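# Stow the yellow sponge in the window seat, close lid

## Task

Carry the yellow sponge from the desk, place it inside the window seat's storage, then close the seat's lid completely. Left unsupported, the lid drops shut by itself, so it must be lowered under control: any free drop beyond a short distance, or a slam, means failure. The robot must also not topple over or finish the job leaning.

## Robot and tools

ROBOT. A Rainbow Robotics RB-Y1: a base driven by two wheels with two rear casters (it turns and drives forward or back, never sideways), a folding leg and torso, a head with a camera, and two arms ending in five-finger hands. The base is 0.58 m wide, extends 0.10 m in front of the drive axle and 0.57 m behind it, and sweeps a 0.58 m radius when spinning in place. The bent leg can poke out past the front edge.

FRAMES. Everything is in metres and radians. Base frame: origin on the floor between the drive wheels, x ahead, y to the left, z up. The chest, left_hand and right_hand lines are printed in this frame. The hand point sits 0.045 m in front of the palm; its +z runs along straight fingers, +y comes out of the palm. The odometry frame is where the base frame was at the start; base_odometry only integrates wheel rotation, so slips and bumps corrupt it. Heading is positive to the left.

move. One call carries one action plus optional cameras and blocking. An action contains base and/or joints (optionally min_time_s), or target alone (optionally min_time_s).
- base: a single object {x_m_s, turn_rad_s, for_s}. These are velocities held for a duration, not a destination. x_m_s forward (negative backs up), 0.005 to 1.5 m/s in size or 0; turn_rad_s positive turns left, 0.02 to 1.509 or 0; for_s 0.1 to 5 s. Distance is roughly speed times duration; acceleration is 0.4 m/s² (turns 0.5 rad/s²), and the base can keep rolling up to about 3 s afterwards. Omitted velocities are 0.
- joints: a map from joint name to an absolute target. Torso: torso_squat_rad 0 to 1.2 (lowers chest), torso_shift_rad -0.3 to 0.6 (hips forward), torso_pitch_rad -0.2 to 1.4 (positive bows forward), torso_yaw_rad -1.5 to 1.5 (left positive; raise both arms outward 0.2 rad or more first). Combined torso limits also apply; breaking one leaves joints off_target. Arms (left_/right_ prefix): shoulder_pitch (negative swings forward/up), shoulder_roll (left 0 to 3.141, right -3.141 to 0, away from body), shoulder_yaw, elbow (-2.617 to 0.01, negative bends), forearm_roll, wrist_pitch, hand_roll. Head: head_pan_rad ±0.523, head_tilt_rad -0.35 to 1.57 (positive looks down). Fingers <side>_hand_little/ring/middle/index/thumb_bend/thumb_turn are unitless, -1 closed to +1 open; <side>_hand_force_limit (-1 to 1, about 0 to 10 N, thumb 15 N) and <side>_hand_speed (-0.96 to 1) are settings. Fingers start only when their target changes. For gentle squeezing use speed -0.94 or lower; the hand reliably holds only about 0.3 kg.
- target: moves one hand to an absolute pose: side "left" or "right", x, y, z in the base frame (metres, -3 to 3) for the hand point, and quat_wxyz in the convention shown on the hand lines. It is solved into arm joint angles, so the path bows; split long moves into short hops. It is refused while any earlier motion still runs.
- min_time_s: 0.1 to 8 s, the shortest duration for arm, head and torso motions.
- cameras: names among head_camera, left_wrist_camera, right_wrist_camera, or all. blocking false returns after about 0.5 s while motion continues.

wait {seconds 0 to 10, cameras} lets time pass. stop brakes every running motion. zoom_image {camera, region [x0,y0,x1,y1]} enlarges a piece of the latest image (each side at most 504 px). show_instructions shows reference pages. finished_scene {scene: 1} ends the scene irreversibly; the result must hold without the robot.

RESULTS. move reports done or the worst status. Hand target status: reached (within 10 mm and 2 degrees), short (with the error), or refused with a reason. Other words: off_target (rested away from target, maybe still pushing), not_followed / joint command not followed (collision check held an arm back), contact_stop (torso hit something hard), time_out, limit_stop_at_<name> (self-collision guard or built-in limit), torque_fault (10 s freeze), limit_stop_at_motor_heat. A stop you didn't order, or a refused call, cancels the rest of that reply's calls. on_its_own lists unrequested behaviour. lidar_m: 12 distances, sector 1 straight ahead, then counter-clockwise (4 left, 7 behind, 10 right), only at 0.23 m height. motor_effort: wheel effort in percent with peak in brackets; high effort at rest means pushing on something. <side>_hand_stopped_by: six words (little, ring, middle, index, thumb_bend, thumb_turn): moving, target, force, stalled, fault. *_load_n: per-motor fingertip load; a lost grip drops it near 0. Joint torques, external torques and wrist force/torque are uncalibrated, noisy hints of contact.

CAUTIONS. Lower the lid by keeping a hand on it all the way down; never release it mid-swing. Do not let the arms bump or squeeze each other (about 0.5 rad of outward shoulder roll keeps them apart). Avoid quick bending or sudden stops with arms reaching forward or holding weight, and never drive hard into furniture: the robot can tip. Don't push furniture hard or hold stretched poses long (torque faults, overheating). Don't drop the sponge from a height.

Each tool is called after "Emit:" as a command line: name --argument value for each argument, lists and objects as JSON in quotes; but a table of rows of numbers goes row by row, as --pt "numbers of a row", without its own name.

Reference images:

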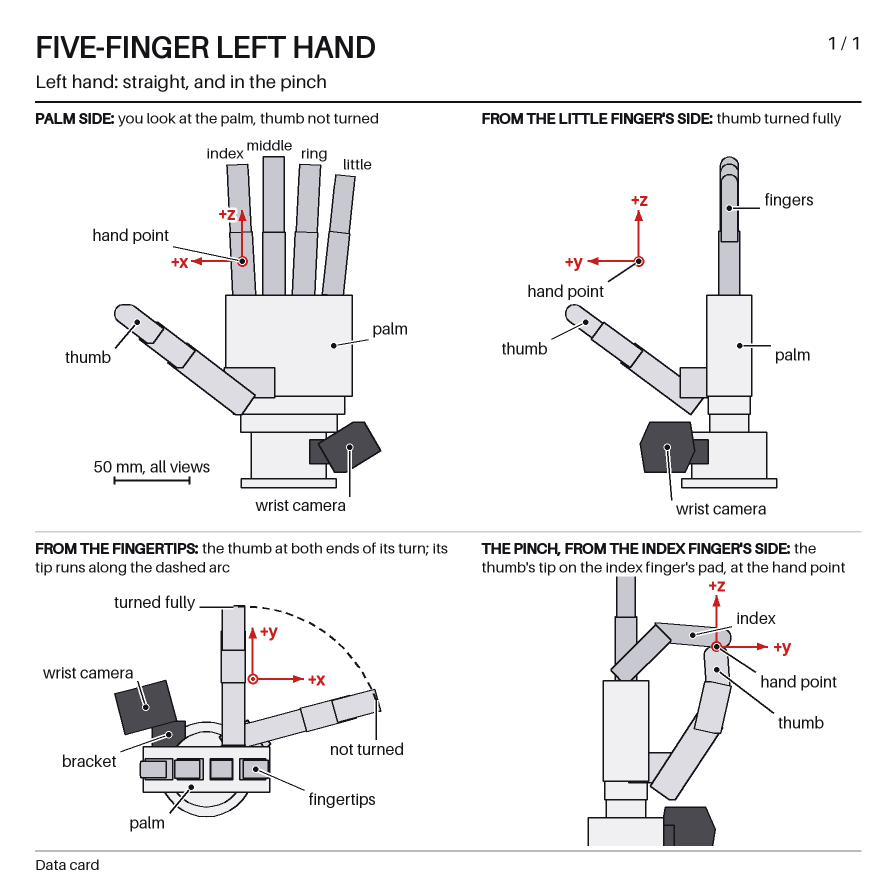

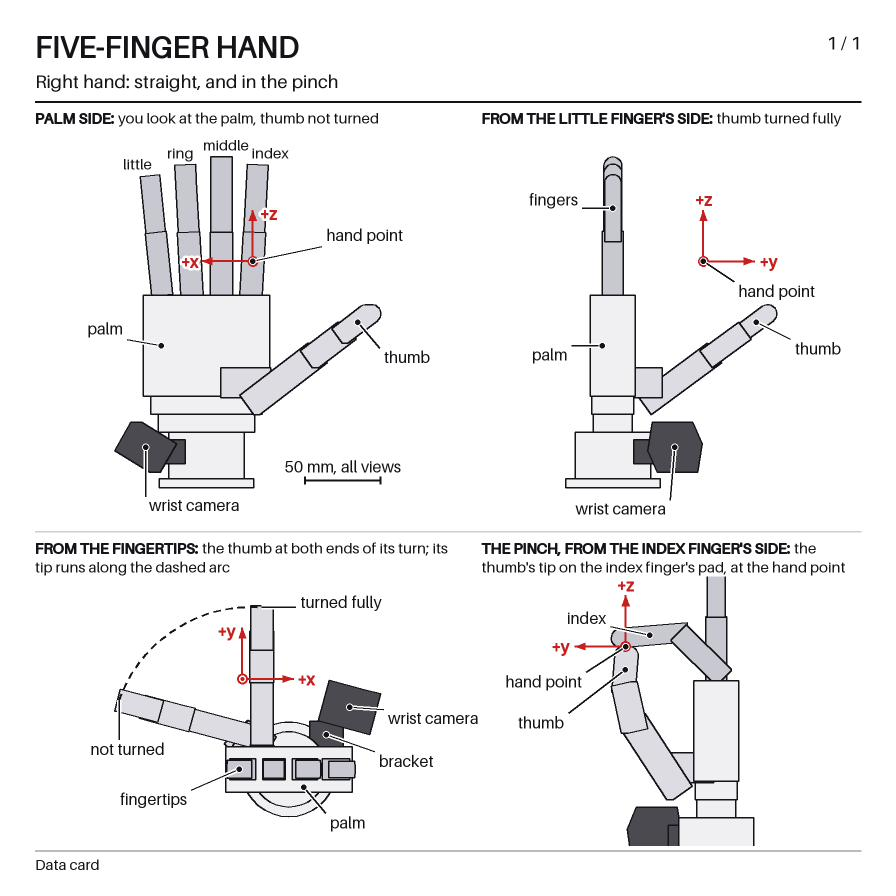

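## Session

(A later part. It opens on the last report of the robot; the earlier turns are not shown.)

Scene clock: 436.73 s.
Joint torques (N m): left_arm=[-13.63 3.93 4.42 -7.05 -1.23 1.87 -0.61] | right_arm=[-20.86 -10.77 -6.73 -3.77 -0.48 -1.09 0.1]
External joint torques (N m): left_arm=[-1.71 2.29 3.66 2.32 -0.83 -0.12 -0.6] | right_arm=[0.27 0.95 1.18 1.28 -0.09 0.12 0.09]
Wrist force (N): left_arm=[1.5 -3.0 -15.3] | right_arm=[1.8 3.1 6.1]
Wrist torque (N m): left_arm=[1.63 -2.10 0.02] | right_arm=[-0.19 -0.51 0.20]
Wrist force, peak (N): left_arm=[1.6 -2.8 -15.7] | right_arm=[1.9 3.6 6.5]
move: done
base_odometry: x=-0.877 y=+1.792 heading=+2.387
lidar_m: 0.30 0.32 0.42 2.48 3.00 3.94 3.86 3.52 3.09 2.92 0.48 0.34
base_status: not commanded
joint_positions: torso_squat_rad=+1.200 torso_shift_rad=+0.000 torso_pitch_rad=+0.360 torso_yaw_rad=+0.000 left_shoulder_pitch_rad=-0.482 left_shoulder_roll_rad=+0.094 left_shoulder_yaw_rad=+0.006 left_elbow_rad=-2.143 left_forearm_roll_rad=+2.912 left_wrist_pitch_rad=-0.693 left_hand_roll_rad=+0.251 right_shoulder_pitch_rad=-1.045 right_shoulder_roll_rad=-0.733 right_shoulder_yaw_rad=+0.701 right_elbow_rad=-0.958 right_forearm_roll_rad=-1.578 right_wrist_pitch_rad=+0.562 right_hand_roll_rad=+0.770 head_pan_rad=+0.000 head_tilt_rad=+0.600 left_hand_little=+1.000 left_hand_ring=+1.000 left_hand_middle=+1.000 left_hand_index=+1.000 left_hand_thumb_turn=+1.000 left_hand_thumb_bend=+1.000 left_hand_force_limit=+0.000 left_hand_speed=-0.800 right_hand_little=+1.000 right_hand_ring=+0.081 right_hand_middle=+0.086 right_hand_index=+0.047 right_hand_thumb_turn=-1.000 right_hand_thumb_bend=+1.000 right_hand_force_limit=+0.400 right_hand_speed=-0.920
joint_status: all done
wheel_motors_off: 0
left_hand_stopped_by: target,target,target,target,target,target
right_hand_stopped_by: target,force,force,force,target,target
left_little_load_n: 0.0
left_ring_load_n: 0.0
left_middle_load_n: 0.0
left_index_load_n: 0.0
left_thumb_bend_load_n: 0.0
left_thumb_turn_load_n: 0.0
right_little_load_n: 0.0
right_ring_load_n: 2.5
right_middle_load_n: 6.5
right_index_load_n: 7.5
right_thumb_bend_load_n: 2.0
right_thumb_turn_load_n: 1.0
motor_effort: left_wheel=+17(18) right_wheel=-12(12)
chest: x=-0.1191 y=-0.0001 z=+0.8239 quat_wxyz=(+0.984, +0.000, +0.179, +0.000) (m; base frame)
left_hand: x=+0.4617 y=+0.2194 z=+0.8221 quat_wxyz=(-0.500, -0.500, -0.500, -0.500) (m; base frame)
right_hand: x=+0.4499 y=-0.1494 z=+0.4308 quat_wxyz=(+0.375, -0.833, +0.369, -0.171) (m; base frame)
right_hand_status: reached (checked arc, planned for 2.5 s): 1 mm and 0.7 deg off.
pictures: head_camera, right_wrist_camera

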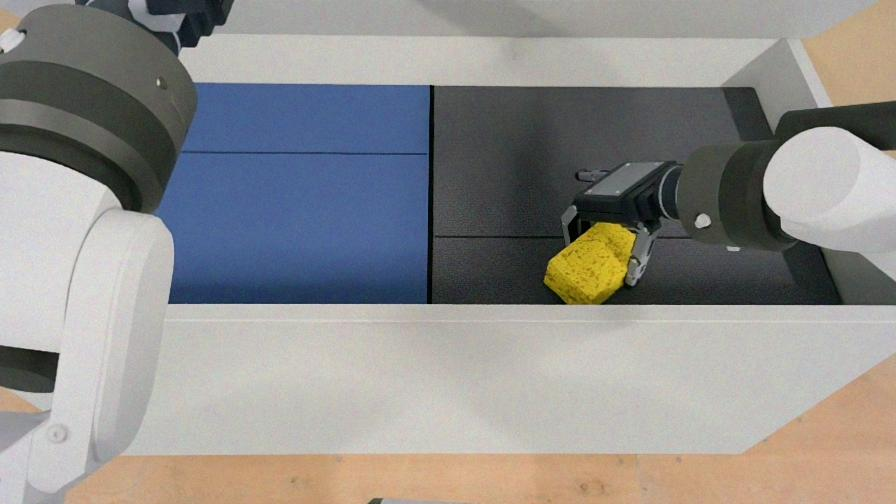

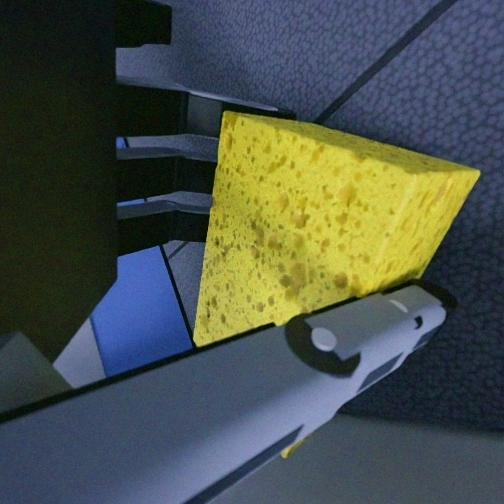

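Emit:
move --target '{"side": "right", "x": 0.47, "y": -0.16, "z": 0.40, "quat_wxyz": [0.377, -0.834, 0.367, -0.166]}' --min_time_s 1.5 --cameras '["head_camera", "right_wrist_camera"]'

Scene clock: 447.87 s.
Joint torques (N m): left_arm=[-13.68 3.72 4.18 -8.02 -1.56 2.43 -0.58] | right_arm=[-18.94 -5.67 -2.38 -3.54 -0.55 0.76 -0.2]
External joint torques (N m): left_arm=[-1.75 2.09 3.42 1.35 -1.16 0.44 -0.58] | right_arm=[4.1 5.09 0.98 2.02 0.29 1.16 -0.21]
Wrist force (N): left_arm=[2.8 -3.9 -14.3] | right_arm=[4.5 -0.8 0.5]
Wrist torque (N m): left_arm=[1.69 -2.11 0.12] | right_arm=[-0.23 -0.41 0.10]
Wrist force, peak (N): left_arm=[2.1 -1.9 -16.0] | right_arm=[-3.6 -17.3 -5.7]
move: done
base_odometry: x=-0.877 y=+1.792 heading=+2.387
lidar_m: 0.31 0.32 0.42 2.49 2.99 3.94 3.44 3.51 3.07 2.92 0.49 0.33
base_status: not commanded
joint_positions: torso_squat_rad=+1.200 torso_shift_rad=+0.000 torso_pitch_rad=+0.359 torso_yaw_rad=+0.000 left_shoulder_pitch_rad=-0.482 left_shoulder_roll_rad=+0.094 left_shoulder_yaw_rad=+0.006 left_elbow_rad=-2.143 left_forearm_roll_rad=+2.912 left_wrist_pitch_rad=-0.693 left_hand_roll_rad=+0.251 right_shoulder_pitch_rad=-1.216 right_shoulder_roll_rad=-0.505 right_shoulder_yaw_rad=+0.520 right_elbow_rad=-0.342 right_forearm_roll_rad=-1.824 right_wrist_pitch_rad=+0.675 right_hand_roll_rad=+1.357 head_pan_rad=+0.000 head_tilt_rad=+0.600 left_hand_little=+1.000 left_hand_ring=+1.000 left_hand_middle=+1.000 left_hand_index=+1.000 left_hand_thumb_turn=+1.000 left_hand_thumb_bend=+1.000 left_hand_force_limit=+0.000 left_hand_speed=-0.800 right_hand_little=+1.000 right_hand_ring=+0.081 right_hand_middle=+0.085 right_hand_index=+0.047 right_hand_thumb_turn=-1.000 right_hand_thumb_bend=+1.000 right_hand_force_limit=+0.400 right_hand_speed=-0.920
joint_status: all done
wheel_motors_off: 0
left_hand_stopped_by: target,target,target,target,target,target
right_hand_stopped_by: target,force,force,force,target,target
left_little_load_n: 0.0
left_ring_load_n: 0.0
left_middle_load_n: 0.5
left_index_load_n: 0.0
left_thumb_bend_load_n: -0.5
left_thumb_turn_load_n: 0.0
right_little_load_n: 0.0
right_ring_load_n: -1.0
right_middle_load_n: -2.0
right_index_load_n: 3.5
right_thumb_bend_load_n: 0.5
right_thumb_turn_load_n: -1.0
motor_effort: left_wheel=+15(17) right_wheel=-11(13)
chest: x=-0.1193 y=-0.0001 z=+0.8239 quat_wxyz=(+0.984, +0.000, +0.179, +0.000) (m; base frame)
left_hand: x=+0.4616 y=+0.2194 z=+0.8223 quat_wxyz=(-0.501, -0.500, -0.500, -0.500) (m; base frame)
right_hand: x=+0.4704 y=-0.1604 z=+0.4016 quat_wxyz=(+0.376, -0.833, +0.368, -0.171) (m; base frame)
right_hand_status: reached (checked arc, planned for 1.5 s): 2 mm and 0.6 deg off.
pictures: head_camera, right_wrist_camera

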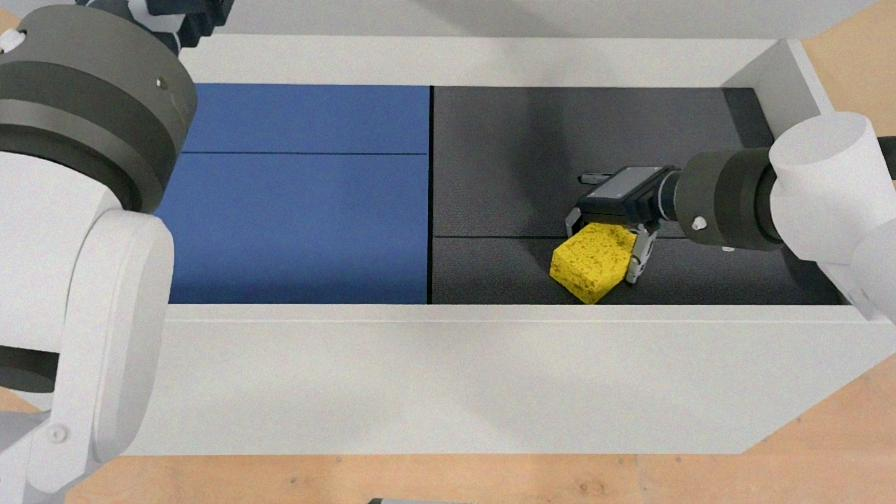

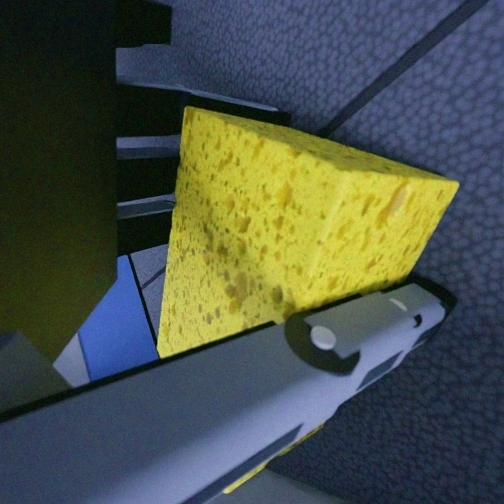

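Emit:
move --joints '{"right_hand_speed": -0.85, "right_hand_index": 0.9, "right_hand_middle": 0.9, "right_hand_ring": 0.95}' --cameras '["head_camera", "right_wrist_camera"]'

Scene clock: 453.90 s.
Joint torques (N m): left_arm=[-13.69 3.85 4.38 -7.52 -1.55 2.19 -0.59] | right_arm=[-20.39 -9.13 -2.36 -4.33 -0.46 0.04 -0.15]
External joint torques (N m): left_arm=[-1.77 2.21 3.63 1.85 -1.15 0.21 -0.58] | right_arm=[2.66 1.61 1.01 1.25 0.38 0.44 -0.16]
Wrist force (N): left_arm=[2.4 -3.9 -14.8] | right_arm=[1.8 2.5 6.0]
Wrist torque (N m): left_arm=[1.65 -2.18 0.09] | right_arm=[-0.33 -0.55 0.19]
Wrist force, peak (N): left_arm=[2.2 -3.8 -15.0] | right_arm=[2.1 3.4 6.0]
move: done
base_odometry: x=-0.877 y=+1.792 heading=+2.387
lidar_m: 0.31 0.32 0.42 2.48 2.99 3.94 3.44 3.51 3.07 2.92 0.48 0.33
base_status: not commanded
joint_positions: torso_squat_rad=+1.200 torso_shift_rad=+0.000 torso_pitch_rad=+0.359 torso_yaw_rad=+0.000 left_shoulder_pitch_rad=-0.482 left_shoulder_roll_rad=+0.094 left_shoulder_yaw_rad=+0.006 left_elbow_rad=-2.143 left_forearm_roll_rad=+2.912 left_wrist_pitch_rad=-0.693 left_hand_roll_rad=+0.251 right_shoulder_pitch_rad=-1.216 right_shoulder_roll_rad=-0.504 right_shoulder_yaw_rad=+0.520 right_elbow_rad=-0.342 right_forearm_roll_rad=-1.824 right_wrist_pitch_rad=+0.675 right_hand_roll_rad=+1.357 head_pan_rad=+0.000 head_tilt_rad=+0.600 left_hand_little=+1.000 left_hand_ring=+1.000 left_hand_middle=+1.000 left_hand_index=+1.000 left_hand_thumb_turn=+1.000 left_hand_thumb_bend=+1.000 left_hand_force_limit=+0.000 left_hand_speed=-0.800 right_hand_little=+1.000 right_hand_ring=+0.950 right_hand_middle=+0.900 right_hand_index=+0.900 right_hand_thumb_turn=-1.000 right_hand_thumb_bend=+1.000 right_hand_force_limit=+0.400 right_hand_speed=-0.850
joint_status: all done
wheel_motors_off: 0
left_hand_stopped_by: target,target,target,target,target,target
right_hand_stopped_by: target,target,target,target,target,target
left_little_load_n: 0.0
left_ring_load_n: 0.0
left_middle_load_n: 0.0
left_index_load_n: 0.0
left_thumb_bend_load_n: 0.0
left_thumb_turn_load_n: 0.0
right_little_load_n: 0.0
right_ring_load_n: 0.0
right_middle_load_n: 0.0
right_index_load_n: 0.0
right_thumb_bend_load_n: 0.0
right_thumb_turn_load_n: 0.0
motor_effort: left_wheel=+15(17) right_wheel=-11(12)
chest: x=-0.1193 y=-0.0001 z=+0.8239 quat_wxyz=(+0.984, +0.000, +0.179, +0.000) (m; base frame)
left_hand: x=+0.4616 y=+0.2194 z=+0.8222 quat_wxyz=(-0.501, -0.500, -0.500, -0.500) (m; base frame)
right_hand: x=+0.4700 y=-0.1599 z=+0.4011 quat_wxyz=(+0.376, -0.833, +0.368, -0.171) (m; base frame)
pictures: head_camera, right_wrist_camera

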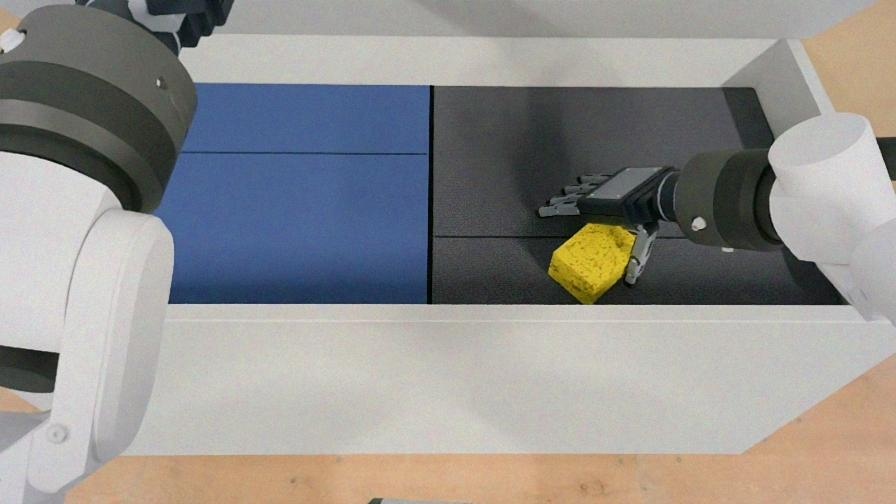

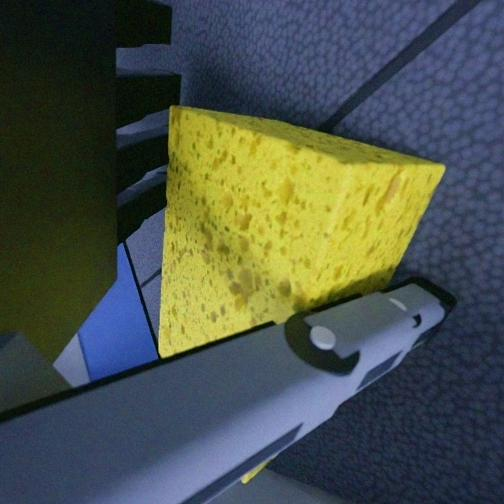

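Emit:
move --target '{"side": "right", "x": 0.47, "y": -0.16, "z": 0.45, "quat_wxyz": [0.376, -0.833, 0.368, -0.171]}' --min_time_s 2 --cameras '["head_camera"]'

Emit:
move --target '{"side": "right", "x": 0.42, "y": -0.17, "z": 0.58, "quat_wxyz": [0.377, -0.834, 0.367, -0.166]}' --min_time_s 2.5 --cameras '["head_camera"]'

Emit:
move --target '{"side": "right", "x": 0.26, "y": -0.22, "z": 0.64, "quat_wxyz": [0.377, -0.834, 0.367, -0.166]}' --min_time_s 2

Emit:
move --target '{"side": "right", "x": 0.15, "y": -0.26, "z": 0.65, "quat_wxyz": [0.366, -0.838, 0.377, -0.146]}' --min_time_s 2 --cameras '["head_camera", "left_wrist_camera"]'

Scene clock: 461.00 s.
Joint torques (N m): left_arm=[-13.68 4.14 4.27 -7.58 -1.56 2.16 -0.58] | right_arm=[-20.45 -14.28 -5.86 -5.36 -0.23 -0.98 -0.33]
External joint torques (N m): left_arm=[-1.76 2.5 3.51 1.79 -1.16 0.18 -0.57] | right_arm=[1.91 -2.23 1.24 -0.21 0.36 0.05 -0.34]
Wrist force (N): left_arm=[2.7 -3.7 -14.6] | right_arm=[1.6 2.1 6.4]
Wrist torque (N m): left_arm=[1.68 -2.21 0.11] | right_arm=[-0.42 -0.57 0.12]
Wrist force, peak (N): left_arm=[2.4 -4.1 -15.2] | right_arm=[1.8 3.3 6.7]
move: done
base_odometry: x=-0.877 y=+1.792 heading=+2.387
lidar_m: 0.31 0.32 0.43 2.49 2.99 3.94 3.44 3.52 3.09 2.92 0.49 0.33
base_status: not commanded
joint_positions: torso_squat_rad=+1.200 torso_shift_rad=+0.000 torso_pitch_rad=+0.359 torso_yaw_rad=+0.000 left_shoulder_pitch_rad=-0.482 left_shoulder_roll_rad=+0.094 left_shoulder_yaw_rad=+0.006 left_elbow_rad=-2.143 left_forearm_roll_rad=+2.912 left_wrist_pitch_rad=-0.693 left_hand_roll_rad=+0.251 right_shoulder_pitch_rad=-1.126 right_shoulder_roll_rad=-0.705 right_shoulder_yaw_rad=+0.649 right_elbow_rad=-0.805 right_forearm_roll_rad=-1.673 right_wrist_pitch_rad=+0.653 right_hand_roll_rad=+0.915 head_pan_rad=+0.000 head_tilt_rad=+0.600 left_hand_little=+1.000 left_hand_ring=+1.000 left_hand_middle=+1.000 left_hand_index=+1.000 left_hand_thumb_turn=+1.000 left_hand_thumb_bend=+1.000 left_hand_force_limit=+0.000 left_hand_speed=-0.800 right_hand_little=+1.000 right_hand_ring=+0.950 right_hand_middle=+0.900 right_hand_index=+0.900 right_hand_thumb_turn=-1.000 right_hand_thumb_bend=+1.000 right_hand_force_limit=+0.400 right_hand_speed=-0.850
joint_status: all done
wheel_motors_off: 0
left_hand_stopped_by: target,target,target,target,target,target
right_hand_stopped_by: target,target,target,target,target,target
left_little_load_n: 0.5
left_ring_load_n: 0.0
left_middle_load_n: 0.0
left_index_load_n: 0.0
left_thumb_bend_load_n: 0.0
left_thumb_turn_load_n: 0.5
right_little_load_n: 0.0
right_ring_load_n: 0.0
right_middle_load_n: 0.0
right_index_load_n: 0.0
right_thumb_bend_load_n: 0.0
right_thumb_turn_load_n: 0.0
motor_effort: left_wheel=+15(17) right_wheel=-11(11)
chest: x=-0.1192 y=-0.0001 z=+0.8239 quat_wxyz=(+0.984, +0.000, +0.179, +0.000) (m; base frame)
left_hand: x=+0.4616 y=+0.2194 z=+0.8222 quat_wxyz=(-0.500, -0.500, -0.500, -0.500) (m; base frame)
right_hand: x=+0.4700 y=-0.1588 z=+0.4506 quat_wxyz=(+0.380, -0.833, +0.366, -0.166) (m; base frame)
right_hand_status: reached (checked arc, planned for 2.0 s): 1 mm and 0.8 deg off.
pictures: head_camera

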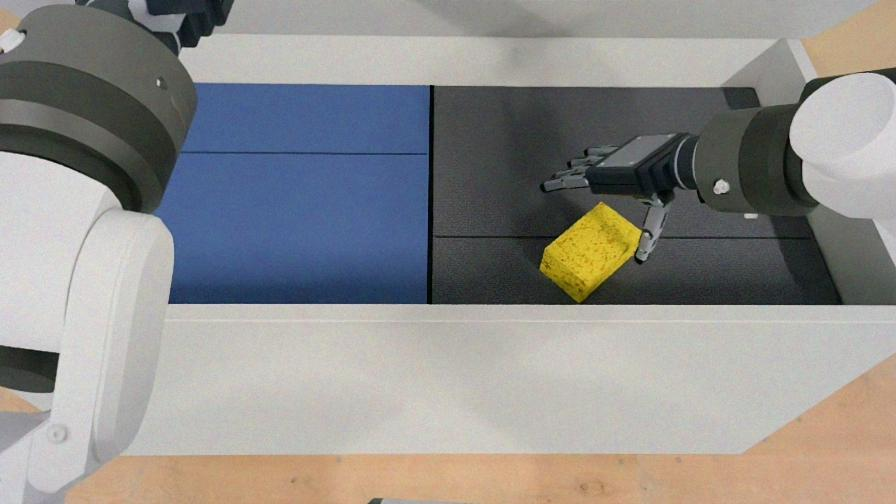

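Scene clock: 463.83 s.
Joint torques (N m): left_arm=[-13.61 3.82 4.2 -7.49 -1.55 2.19 -0.57] | right_arm=[-16.91 -16.19 -10.3 -3.72 0.3 -1.06 -0.19]
External joint torques (N m): left_arm=[-1.69 2.18 3.45 1.88 -1.15 0.2 -0.56] | right_arm=[2.25 -2.3 1.34 -0.63 0.38 0.54 -0.19]
Wrist force (N): left_arm=[3.1 -2.7 -14.2] | right_arm=[1.9 3.1 6.5]
Wrist torque (N m): left_arm=[1.63 -2.10 0.13] | right_arm=[-0.21 -0.55 0.17]
Wrist force, peak (N): left_arm=[1.8 -3.9 -15.1] | right_arm=[2.4 3.0 7.2]
move: done
base_odometry: x=-0.877 y=+1.792 heading=+2.387
lidar_m: 0.31 0.32 0.43 2.48 2.99 3.93 3.44 3.52 3.08 2.91 0.47 0.32
base_status: not commanded
joint_positions: torso_squat_rad=+1.200 torso_shift_rad=+0.000 torso_pitch_rad=+0.359 torso_yaw_rad=+0.000 left_shoulder_pitch_rad=-0.482 left_shoulder_roll_rad=+0.094 left_shoulder_yaw_rad=+0.006 left_elbow_rad=-2.143 left_forearm_roll_rad=+2.912 left_wrist_pitch_rad=-0.693 left_hand_roll_rad=+0.251 right_shoulder_pitch_rad=-1.060 right_shoulder_roll_rad=-1.136 right_shoulder_yaw_rad=+0.662 right_elbow_rad=-1.527 right_forearm_roll_rad=-1.478 right_wrist_pitch_rad=+0.734 right_hand_roll_rad=+0.271 head_pan_rad=+0.000 head_tilt_rad=+0.600 left_hand_little=+1.000 left_hand_ring=+1.000 left_hand_middle=+1.000 left_hand_index=+1.000 left_hand_thumb_turn=+1.000 left_hand_thumb_bend=+1.000 left_hand_force_limit=+0.000 left_hand_speed=-0.800 right_hand_little=+1.000 right_hand_ring=+0.950 right_hand_middle=+0.900 right_hand_index=+0.900 right_hand_thumb_turn=-1.000 right_hand_thumb_bend=+1.000 right_hand_force_limit=+0.400 right_hand_speed=-0.850
joint_status: all done
wheel_motors_off: 0
left_hand_stopped_by: target,target,target,target,target,target
right_hand_stopped_by: target,target,target,target,target,target
left_little_load_n: 0.0
left_ring_load_n: 0.0
left_middle_load_n: 0.5
left_index_load_n: 0.0
left_thumb_bend_load_n: 0.0
left_thumb_turn_load_n: 0.0
right_little_load_n: 0.0
right_ring_load_n: 0.0
right_middle_load_n: 0.0
right_index_load_n: 0.0
right_thumb_bend_load_n: 0.0
right_thumb_turn_load_n: 0.0
motor_effort: left_wheel=+15(17) right_wheel=-11(11)
chest: x=-0.1192 y=-0.0001 z=+0.8239 quat_wxyz=(+0.984, +0.000, +0.179, +0.000) (m; base frame)
left_hand: x=+0.4616 y=+0.2194 z=+0.8222 quat_wxyz=(-0.500, -0.500, -0.500, -0.500) (m; base frame)
right_hand: x=+0.4204 y=-0.1696 z=+0.5807 quat_wxyz=(+0.379, -0.834, +0.366, -0.165) (m; base frame)
right_hand_status: reached (checked arc, planned for 2.5 s): 1 mm and 0.3 deg off.
pictures: head_camera

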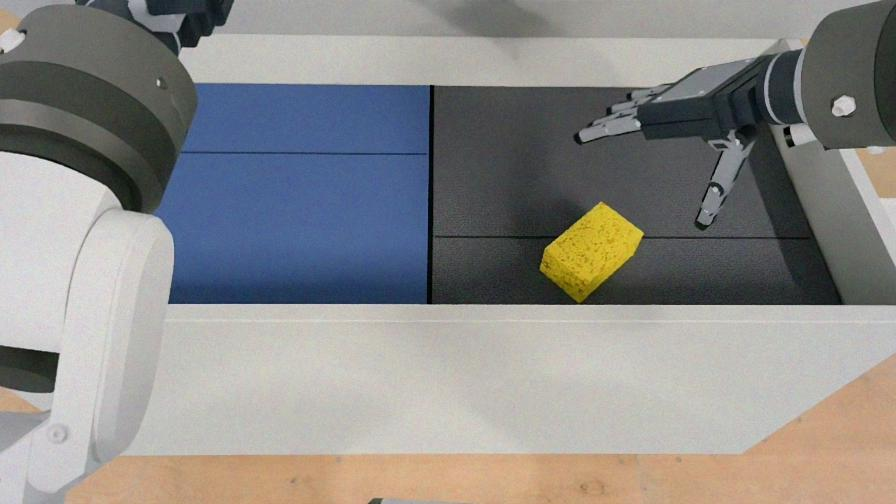

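Scene clock: 466.17 s.
Joint torques (N m): left_arm=[-13.64 3.91 4.17 -7.66 -1.54 2.25 -0.58] | right_arm=[-7.88 -17.17 -10.22 0.68 -0.03 -1.22 -0.3]
External joint torques (N m): left_arm=[-1.71 2.27 3.42 1.71 -1.14 0.26 -0.58] | right_arm=[1.59 -2.31 -0.72 -1.03 -0.18 0.42 -0.31]
Wrist force (N): left_arm=[2.1 -4.4 -13.5] | right_arm=[1.9 3.1 5.6]
Wrist torque (N m): left_arm=[1.78 -2.00 0.07] | right_arm=[-0.24 -0.59 0.11]
Wrist force, peak (N): left_arm=[2.5 -4.4 -14.6] | right_arm=[1.9 4.1 6.3]
move: done
base_odometry: x=-0.877 y=+1.792 heading=+2.387
lidar_m: 0.31 0.31 0.42 2.49 3.00 3.92 3.45 3.52 3.09 2.92 0.48 0.33
base_status: not commanded
joint_positions: torso_squat_rad=+1.200 torso_shift_rad=+0.000 torso_pitch_rad=+0.360 torso_yaw_rad=+0.000 left_shoulder_pitch_rad=-0.482 left_shoulder_roll_rad=+0.094 left_shoulder_yaw_rad=+0.006 left_elbow_rad=-2.143 left_forearm_roll_rad=+2.912 left_wrist_pitch_rad=-0.693 left_hand_roll_rad=+0.251 right_shoulder_pitch_rad=-0.553 right_shoulder_roll_rad=-1.998 right_shoulder_yaw_rad=+0.550 right_elbow_rad=-2.262 right_forearm_roll_rad=-1.788 right_wrist_pitch_rad=+0.195 right_hand_roll_rad=+0.141 head_pan_rad=+0.000 head_tilt_rad=+0.600 left_hand_little=+1.000 left_hand_ring=+1.000 left_hand_middle=+1.000 left_hand_index=+1.000 left_hand_thumb_turn=+1.000 left_hand_thumb_bend=+1.000 left_hand_force_limit=+0.000 left_hand_speed=-0.800 right_hand_little=+1.000 right_hand_ring=+0.950 right_hand_middle=+0.900 right_hand_index=+0.900 right_hand_thumb_turn=-1.000 right_hand_thumb_bend=+1.000 right_hand_force_limit=+0.400 right_hand_speed=-0.850
joint_status: all done
wheel_motors_off: 0
left_hand_stopped_by: target,target,target,target,target,target
right_hand_stopped_by: target,target,target,target,target,target
left_little_load_n: 0.0
left_ring_load_n: 0.0
left_middle_load_n: 0.5
left_index_load_n: 0.0
left_thumb_bend_load_n: 0.0
left_thumb_turn_load_n: 0.0
right_little_load_n: 0.0
right_ring_load_n: 0.0
right_middle_load_n: 0.0
right_index_load_n: 0.0
right_thumb_bend_load_n: 0.0
right_thumb_turn_load_n: 0.0
motor_effort: left_wheel=+16(17) right_wheel=-11(12)
chest: x=-0.1192 y=-0.0001 z=+0.8239 quat_wxyz=(+0.984, +0.000, +0.179, +0.000) (m; base frame)
left_hand: x=+0.4617 y=+0.2194 z=+0.8221 quat_wxyz=(-0.500, -0.500, -0.500, -0.500) (m; base frame)
right_hand: x=+0.2607 y=-0.2204 z=+0.6402 quat_wxyz=(+0.373, -0.834, +0.369, -0.169) (m; base frame)
right_hand_status: reached (checked arc, planned for 2.0 s): 1 mm and 0.6 deg off.
pictures: none

Scene clock: 468.50 s.
Joint torques (N m): left_arm=[-13.85 3.72 4.12 -8 -1.52 2.53 -0.57] | right_arm=[-3.72 -6.76 -7.39 0.2 -0.28 -0.69 -0.08]
External joint torques (N m): left_arm=[-1.92 2.07 3.36 1.37 -1.12 0.54 -0.56] | right_arm=[-1.94 -1.79 0.54 -0.87 -0.06 0.39 -0.08]
Wrist force (N): left_arm=[2.5 -4.7 -13.0] | right_arm=[1.8 3.1 6.2]
Wrist torque (N m): left_arm=[1.79 -2.05 0.13] | right_arm=[-0.16 -0.53 0.15]
Wrist force, peak (N): left_arm=[2.6 -5.8 -13.6] | right_arm=[1.9 2.4 6.9]
move: done
base_odometry: x=-0.877 y=+1.792 heading=+2.387
lidar_m: 0.30 0.32 0.42 2.48 2.99 3.94 3.44 3.52 3.08 2.92 0.49 0.32
base_status: not commanded
joint_positions: torso_squat_rad=+1.200 torso_shift_rad=+0.000 torso_pitch_rad=+0.360 torso_yaw_rad=+0.000 left_shoulder_pitch_rad=-0.482 left_shoulder_roll_rad=+0.094 left_shoulder_yaw_rad=+0.006 left_elbow_rad=-2.143 left_forearm_roll_rad=+2.912 left_wrist_pitch_rad=-0.693 left_hand_roll_rad=+0.251 right_shoulder_pitch_rad=-1.646 right_shoulder_roll_rad=-2.398 right_shoulder_yaw_rad=+1.734 right_elbow_rad=-2.490 right_forearm_roll_rad=-2.292 right_wrist_pitch_rad=+0.353 right_hand_roll_rad=+0.799 head_pan_rad=+0.000 head_tilt_rad=+0.600 left_hand_little=+1.000 left_hand_ring=+1.000 left_hand_middle=+1.000 left_hand_index=+1.000 left_hand_thumb_turn=+1.000 left_hand_thumb_bend=+1.000 left_hand_force_limit=+0.000 left_hand_speed=-0.800 right_hand_little=+1.000 right_hand_ring=+0.950 right_hand_middle=+0.900 right_hand_index=+0.900 right_hand_thumb_turn=-1.000 right_hand_thumb_bend=+1.000 right_hand_force_limit=+0.400 right_hand_speed=-0.850
joint_status: all done
wheel_motors_off: 0
left_hand_stopped_by: target,target,target,target,target,target
right_hand_stopped_by: target,target,target,target,target,target
left_little_load_n: 0.0
left_ring_load_n: 0.0
left_middle_load_n: 0.5
left_index_load_n: 0.0
left_thumb_bend_load_n: -0.5
left_thumb_turn_load_n: 0.0
right_little_load_n: 0.0
right_ring_load_n: 0.0
right_middle_load_n: 0.0
right_index_load_n: 0.0
right_thumb_bend_load_n: 0.0
right_thumb_turn_load_n: 0.0
motor_effort: left_wheel=+16(17) right_wheel=-11(12)
chest: x=-0.1192 y=-0.0001 z=+0.8239 quat_wxyz=(+0.984, +0.000, +0.179, +0.000) (m; base frame)
left_hand: x=+0.4617 y=+0.2195 z=+0.8220 quat_wxyz=(-0.500, -0.500, -0.500, -0.500) (m; base frame)
right_hand: x=+0.1500 y=-0.2597 z=+0.6500 quat_wxyz=(+0.365, -0.839, +0.378, -0.146) (m; base frame)
right_hand_status: reached (checked arc, planned for 2.0 s): 0 mm and 0.2 deg off.
pictures: head_camera, left_wrist_camera

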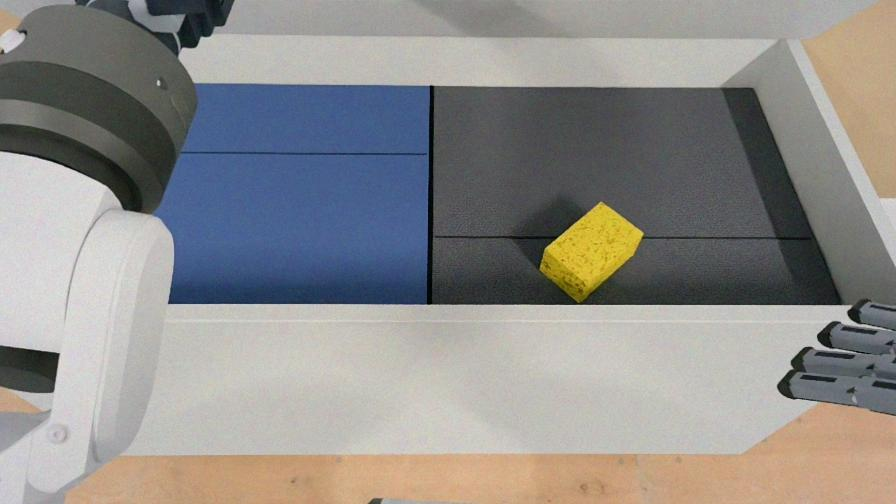

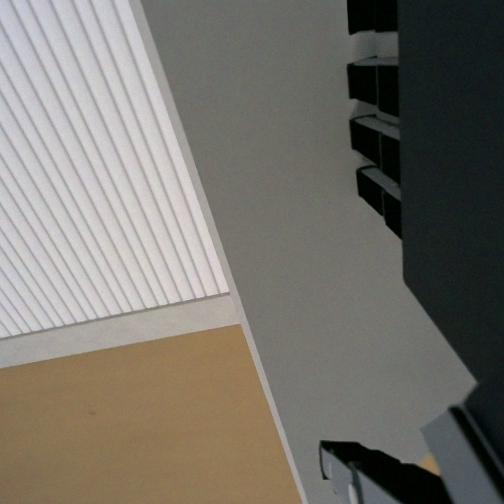

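Emit:
move --target '{"side": "left", "x": 0.412, "y": 0.22, "z": 0.784, "quat_wxyz": [0.5, 0.5, 0.5, 0.5]}' --min_time_s 2.5

Emit:
move --target '{"side": "left", "x": 0.364, "y": 0.22, "z": 0.732, "quat_wxyz": [0.5, 0.5, 0.5, 0.5]}' --min_time_s 2.5 --cameras '["head_camera"]'

Emit:
move --target '{"side": "left", "x": 0.326, "y": 0.22, "z": 0.668, "quat_wxyz": [0.5, 0.5, 0.5, 0.5]}' --min_time_s 2.5 --cameras '["head_camera"]'

Emit:
move --target '{"side": "left", "x": 0.29, "y": 0.22, "z": 0.60, "quat_wxyz": [0.5, 0.5, 0.5, 0.5]}' --min_time_s 2.5 --cameras '["head_camera", "left_wrist_camera"]'

Scene clock: 481.87 s.
Joint torques (N m): left_arm=[-18.94 -1.28 -1.21 -19.56 -1.33 8.36 0.07] | right_arm=[-3.48 -6.88 -7.28 0.12 -0.23 -0.74 -0.03]
External joint torques (N m): left_arm=[-10.56 -1.45 -1.45 -9.63 -0.97 6.38 0.07] | right_arm=[-1.71 -1.89 0.64 -0.95 0 0.34 -0.04]
Wrist force (N): left_arm=[8.5 -21.3 -2.9] | right_arm=[2.3 3.0 5.4]
Wrist torque (N m): left_arm=[2.27 -1.37 0.98] | right_arm=[-0.17 -0.58 0.22]
Wrist force, peak (N): left_arm=[5.4 -23.8 -2.6] | right_arm=[2.3 3.3 6.5]
move: done
base_odometry: x=-0.877 y=+1.792 heading=+2.387
lidar_m: 0.31 0.32 0.42 2.48 3.00 3.94 3.43 3.51 3.09 2.92 0.48 0.32
base_status: not commanded
joint_positions: torso_squat_rad=+1.200 torso_shift_rad=+0.000 torso_pitch_rad=+0.360 torso_yaw_rad=+0.000 left_shoulder_pitch_rad=-0.230 left_shoulder_roll_rad=+0.044 left_shoulder_yaw_rad=-0.063 left_elbow_rad=-2.239 left_forearm_roll_rad=+2.860 left_wrist_pitch_rad=-0.551 left_hand_roll_rad=+0.257 right_shoulder_pitch_rad=-1.646 right_shoulder_roll_rad=-2.398 right_shoulder_yaw_rad=+1.734 right_elbow_rad=-2.490 right_forearm_roll_rad=-2.292 right_wrist_pitch_rad=+0.353 right_hand_roll_rad=+0.799 head_pan_rad=+0.000 head_tilt_rad=+0.600 left_hand_little=+1.000 left_hand_ring=+1.000 left_hand_middle=+1.000 left_hand_index=+1.000 left_hand_thumb_turn=+1.000 left_hand_thumb_bend=+1.000 left_hand_force_limit=+0.000 left_hand_speed=-0.800 right_hand_little=+1.000 right_hand_ring=+0.950 right_hand_middle=+0.900 right_hand_index=+0.900 right_hand_thumb_turn=-1.000 right_hand_thumb_bend=+1.000 right_hand_force_limit=+0.400 right_hand_speed=-0.850
joint_status: all done
wheel_motors_off: 0
left_hand_stopped_by: target,target,target,target,target,target
right_hand_stopped_by: target,target,target,target,target,target
left_little_load_n: 0.0
left_ring_load_n: 0.0
left_middle_load_n: 4.0
left_index_load_n: 0.0
left_thumb_bend_load_n: 0.0
left_thumb_turn_load_n: 0.0
right_little_load_n: 0.0
right_ring_load_n: 0.0
right_middle_load_n: 0.0
right_index_load_n: 0.0
right_thumb_bend_load_n: 0.0
right_thumb_turn_load_n: 0.0
motor_effort: left_wheel=+16(17) right_wheel=-11(12)
chest: x=-0.1188 y=-0.0001 z=+0.8238 quat_wxyz=(+0.984, +0.000, +0.179, +0.000) (m; base frame)
left_hand: x=+0.4125 y=+0.2208 z=+0.7804 quat_wxyz=(-0.497, -0.502, -0.502, -0.499) (m; base frame)
left_hand_status: reached (checked arc, planned for 2.5 s): 4 mm and 0.5 deg off.
right_hand: x=+0.1502 y=-0.2597 z=+0.6497 quat_wxyz=(+0.364, -0.839, +0.378, -0.146) (m; base frame)
pictures: none

Scene clock: 484.70 s.
Joint torques (N m): left_arm=[-16.26 -3.2 -3.67 -21.62 -0.97 9.48 -0.05] | right_arm=[-3.61 -6.84 -7.37 0.26 -0.28 -0.71 -0.07]
External joint torques (N m): left_arm=[-11.34 -2.43 -3.37 -11.17 -0.69 7.52 -0.05] | right_arm=[-1.84 -1.85 0.55 -0.81 -0.06 0.37 -0.07]
Wrist force (N): left_arm=[12.3 -24.6 0.2] | right_arm=[1.7 2.8 6.1]
Wrist torque (N m): left_arm=[2.28 -1.14 1.27] | right_arm=[-0.23 -0.54 0.22]
Wrist force, peak (N): left_arm=[11.6 -25.5 0.9] | right_arm=[2.2 3.0 6.6]
move: done
base_odometry: x=-0.877 y=+1.792 heading=+2.387
lidar_m: 0.31 0.31 0.42 2.49 2.99 3.93 3.44 3.51 3.09 2.91 0.48 0.33
base_status: not commanded
joint_positions: torso_squat_rad=+1.200 torso_shift_rad=+0.000 torso_pitch_rad=+0.361 torso_yaw_rad=+0.000 left_shoulder_pitch_rad=+0.029 left_shoulder_roll_rad=+0.001 left_shoulder_yaw_rad=-0.126 left_elbow_rad=-2.236 left_forearm_roll_rad=+2.789 left_wrist_pitch_rad=-0.308 left_hand_roll_rad=+0.293 right_shoulder_pitch_rad=-1.646 right_shoulder_roll_rad=-2.398 right_shoulder_yaw_rad=+1.734 right_elbow_rad=-2.490 right_forearm_roll_rad=-2.292 right_wrist_pitch_rad=+0.353 right_hand_roll_rad=+0.799 head_pan_rad=+0.000 head_tilt_rad=+0.600 left_hand_little=+1.000 left_hand_ring=+1.000 left_hand_middle=+1.000 left_hand_index=+1.000 left_hand_thumb_turn=+1.000 left_hand_thumb_bend=+1.000 left_hand_force_limit=+0.000 left_hand_speed=-0.800 right_hand_little=+1.000 right_hand_ring=+0.950 right_hand_middle=+0.900 right_hand_index=+0.900 right_hand_thumb_turn=-1.000 right_hand_thumb_bend=+1.000 right_hand_force_limit=+0.400 right_hand_speed=-0.850
joint_status: all done
wheel_motors_off: 0
left_hand_stopped_by: target,target,target,target,target,target
right_hand_stopped_by: target,target,target,target,target,target
left_little_load_n: 0.0
left_ring_load_n: 0.0
left_middle_load_n: 4.5
left_index_load_n: 0.0
left_thumb_bend_load_n: 0.0
left_thumb_turn_load_n: 0.0
right_little_load_n: -0.5
right_ring_load_n: 0.0
right_middle_load_n: 0.0
right_index_load_n: 0.0
right_thumb_bend_load_n: 0.5
right_thumb_turn_load_n: 0.0
motor_effort: left_wheel=+14(17) right_wheel=-11(12)
chest: x=-0.1188 y=+0.0000 z=+0.8238 quat_wxyz=(+0.984, +0.000, +0.179, +0.000) (m; base frame)
left_hand: x=+0.3645 y=+0.2205 z=+0.7289 quat_wxyz=(-0.497, -0.505, -0.502, -0.496) (m; base frame)
left_hand_status: reached (checked arc, planned for 2.5 s): 3 mm and 0.8 deg off.
right_hand: x=+0.1503 y=-0.2596 z=+0.6497 quat_wxyz=(+0.364, -0.839, +0.378, -0.146) (m; base frame)
pictures: head_camera

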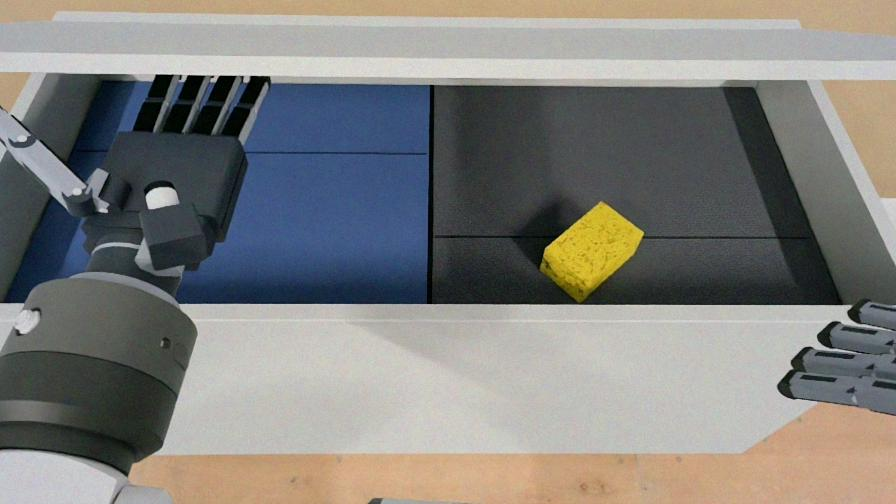

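Scene clock: 487.53 s.
Joint torques (N m): left_arm=[-16.08 -2.84 -8.17 -20.3 -1.43 5.42 -0.21] | right_arm=[-3.59 -6.75 -7.62 0.19 -0.22 -0.73 -0.01]
External joint torques (N m): left_arm=[-13.59 -1.96 -7.73 -9.89 -1.14 5.26 -0.2] | right_arm=[-1.82 -1.76 0.3 -0.88 0.01 0.35 -0.01]
Wrist force (N): left_arm=[20.2 -23.5 -6.3] | right_arm=[1.8 3.2 6.2]
Wrist torque (N m): left_arm=[2.48 -0.75 1.71] | right_arm=[-0.23 -0.52 0.16]
Wrist force, peak (N): left_arm=[20.0 -24.0 -7.1] | right_arm=[2.0 3.7 6.4]
move: done
base_odometry: x=-0.877 y=+1.792 heading=+2.387
lidar_m: 0.31 0.32 0.43 2.47 2.99 3.94 3.87 3.52 3.08 2.91 0.49 0.33
base_status: not commanded
joint_positions: torso_squat_rad=+1.200 torso_shift_rad=+0.000 torso_pitch_rad=+0.361 torso_yaw_rad=+0.000 left_shoulder_pitch_rad=+0.195 left_shoulder_roll_rad=+0.000 left_shoulder_yaw_rad=-0.173 left_elbow_rad=-2.096 left_forearm_roll_rad=+1.593 left_wrist_pitch_rad=-0.091 left_hand_roll_rad=+1.489 right_shoulder_pitch_rad=-1.646 right_shoulder_roll_rad=-2.398 right_shoulder_yaw_rad=+1.734 right_elbow_rad=-2.490 right_forearm_roll_rad=-2.292 right_wrist_pitch_rad=+0.353 right_hand_roll_rad=+0.799 head_pan_rad=+0.000 head_tilt_rad=+0.600 left_hand_little=+1.000 left_hand_ring=+1.000 left_hand_middle=+1.000 left_hand_index=+1.000 left_hand_thumb_turn=+1.000 left_hand_thumb_bend=+1.000 left_hand_force_limit=+0.000 left_hand_speed=-0.800 right_hand_little=+1.000 right_hand_ring=+0.950 right_hand_middle=+0.900 right_hand_index=+0.900 right_hand_thumb_turn=-1.000 right_hand_thumb_bend=+1.000 right_hand_force_limit=+0.400 right_hand_speed=-0.850
joint_status: all done
wheel_motors_off: 0
left_hand_stopped_by: target,target,target,target,target,target
right_hand_stopped_by: target,target,target,target,target,target
left_little_load_n: 0.0
left_ring_load_n: 0.0
left_middle_load_n: 4.0
left_index_load_n: 0.5
left_thumb_bend_load_n: 0.0
left_thumb_turn_load_n: -0.5
right_little_load_n: 0.0
right_ring_load_n: 0.0
right_middle_load_n: 0.0
right_index_load_n: 0.0
right_thumb_bend_load_n: 0.0
right_thumb_turn_load_n: 0.0
motor_effort: left_wheel=+16(17) right_wheel=-13(13)
chest: x=-0.1188 y=+0.0000 z=+0.8238 quat_wxyz=(+0.984, +0.000, +0.179, +0.000) (m; base frame)
left_hand: x=+0.3253 y=+0.2220 z=+0.6654 quat_wxyz=(-0.493, -0.506, -0.506, -0.495) (m; base frame)
left_hand_status: reached (checked arc, planned for 2.5 s): 3 mm and 1.3 deg off.
right_hand: x=+0.1503 y=-0.2595 z=+0.6497 quat_wxyz=(+0.364, -0.839, +0.378, -0.146) (m; base frame)
pictures: head_camera

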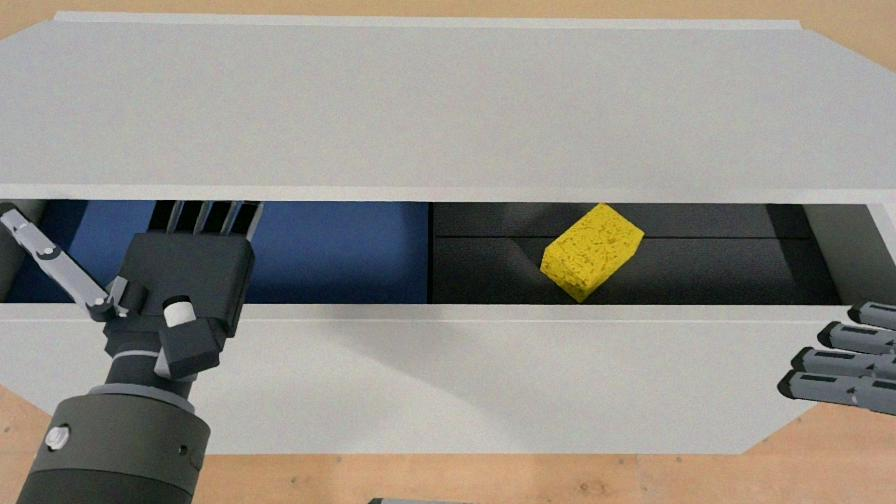

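Scene clock: 490.37 s.
Joint torques (N m): left_arm=[-10.8 1.22 -0.6 -19.41 -6.42 -3.72 -0.31] | right_arm=[-3.46 -6.63 -7.44 0.38 -0.15 -0.7 -0.09]
External joint torques (N m): left_arm=[-9.28 -0.29 -2.05 -10.12 -5.46 -2.54 -0.3] | right_arm=[-1.69 -1.64 0.48 -0.69 0.07 0.38 -0.1]
Wrist force (N): left_arm=[14.1 -24.4 8.4] | right_arm=[1.7 2.4 5.7]
Wrist torque (N m): left_arm=[1.84 -0.90 1.20] | right_arm=[-0.27 -0.51 0.14]
Wrist force, peak (N): left_arm=[13.6 -26.6 9.2] | right_arm=[3.1 2.5 6.4]
move: done
base_odometry: x=-0.877 y=+1.792 heading=+2.387
lidar_m: 0.31 0.32 0.43 2.48 2.99 3.94 3.45 3.52 3.08 2.92 0.49 0.33
base_status: not commanded
joint_positions: torso_squat_rad=+1.200 torso_shift_rad=+0.000 torso_pitch_rad=+0.361 torso_yaw_rad=+0.000 left_shoulder_pitch_rad=+0.134 left_shoulder_roll_rad=+0.335 left_shoulder_yaw_rad=-0.461 left_elbow_rad=-1.831 left_forearm_roll_rad=+1.118 left_wrist_pitch_rad=-0.582 left_hand_roll_rad=+2.181 right_shoulder_pitch_rad=-1.646 right_shoulder_roll_rad=-2.398 right_shoulder_yaw_rad=+1.734 right_elbow_rad=-2.490 right_forearm_roll_rad=-2.292 right_wrist_pitch_rad=+0.353 right_hand_roll_rad=+0.799 head_pan_rad=+0.000 head_tilt_rad=+0.600 left_hand_little=+1.000 left_hand_ring=+1.000 left_hand_middle=+1.000 left_hand_index=+1.000 left_hand_thumb_turn=+1.000 left_hand_thumb_bend=+1.000 left_hand_force_limit=+0.000 left_hand_speed=-0.800 right_hand_little=+1.000 right_hand_ring=+0.950 right_hand_middle=+0.900 right_hand_index=+0.900 right_hand_thumb_turn=-1.000 right_hand_thumb_bend=+1.000 right_hand_force_limit=+0.400 right_hand_speed=-0.850
joint_status: all done
wheel_motors_off: 0
left_hand_stopped_by: target,target,target,target,target,target
right_hand_stopped_by: target,target,target,target,target,target
left_little_load_n: 0.0
left_ring_load_n: 0.0
left_middle_load_n: 3.5
left_index_load_n: 1.0
left_thumb_bend_load_n: 0.0
left_thumb_turn_load_n: 0.0
right_little_load_n: 0.0
right_ring_load_n: 0.0
right_middle_load_n: 0.0
right_index_load_n: 0.0
right_thumb_bend_load_n: 0.0
right_thumb_turn_load_n: 0.0
motor_effort: left_wheel=+13(18) right_wheel=-13(14)
chest: x=-0.1187 y=+0.0000 z=+0.8238 quat_wxyz=(+0.984, +0.000, +0.179, +0.000) (m; base frame)
left_hand: x=+0.2892 y=+0.2206 z=+0.5983 quat_wxyz=(-0.497, -0.503, -0.502, -0.498) (m; base frame)
left_hand_status: reached (checked arc, planned for 2.5 s): 2 mm and 0.6 deg off.
right_hand: x=+0.1503 y=-0.2596 z=+0.6497 quat_wxyz=(+0.364, -0.839, +0.378, -0.146) (m; base frame)
pictures: head_camera, left_wrist_camera

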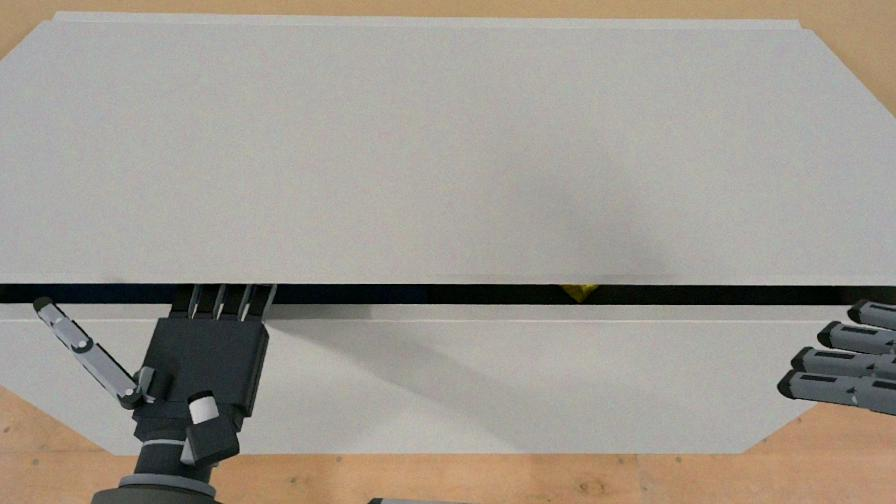

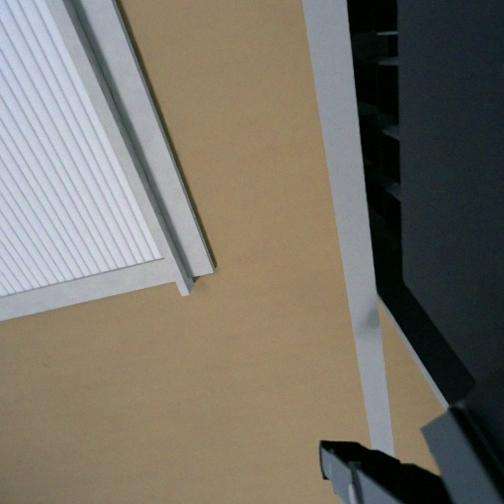

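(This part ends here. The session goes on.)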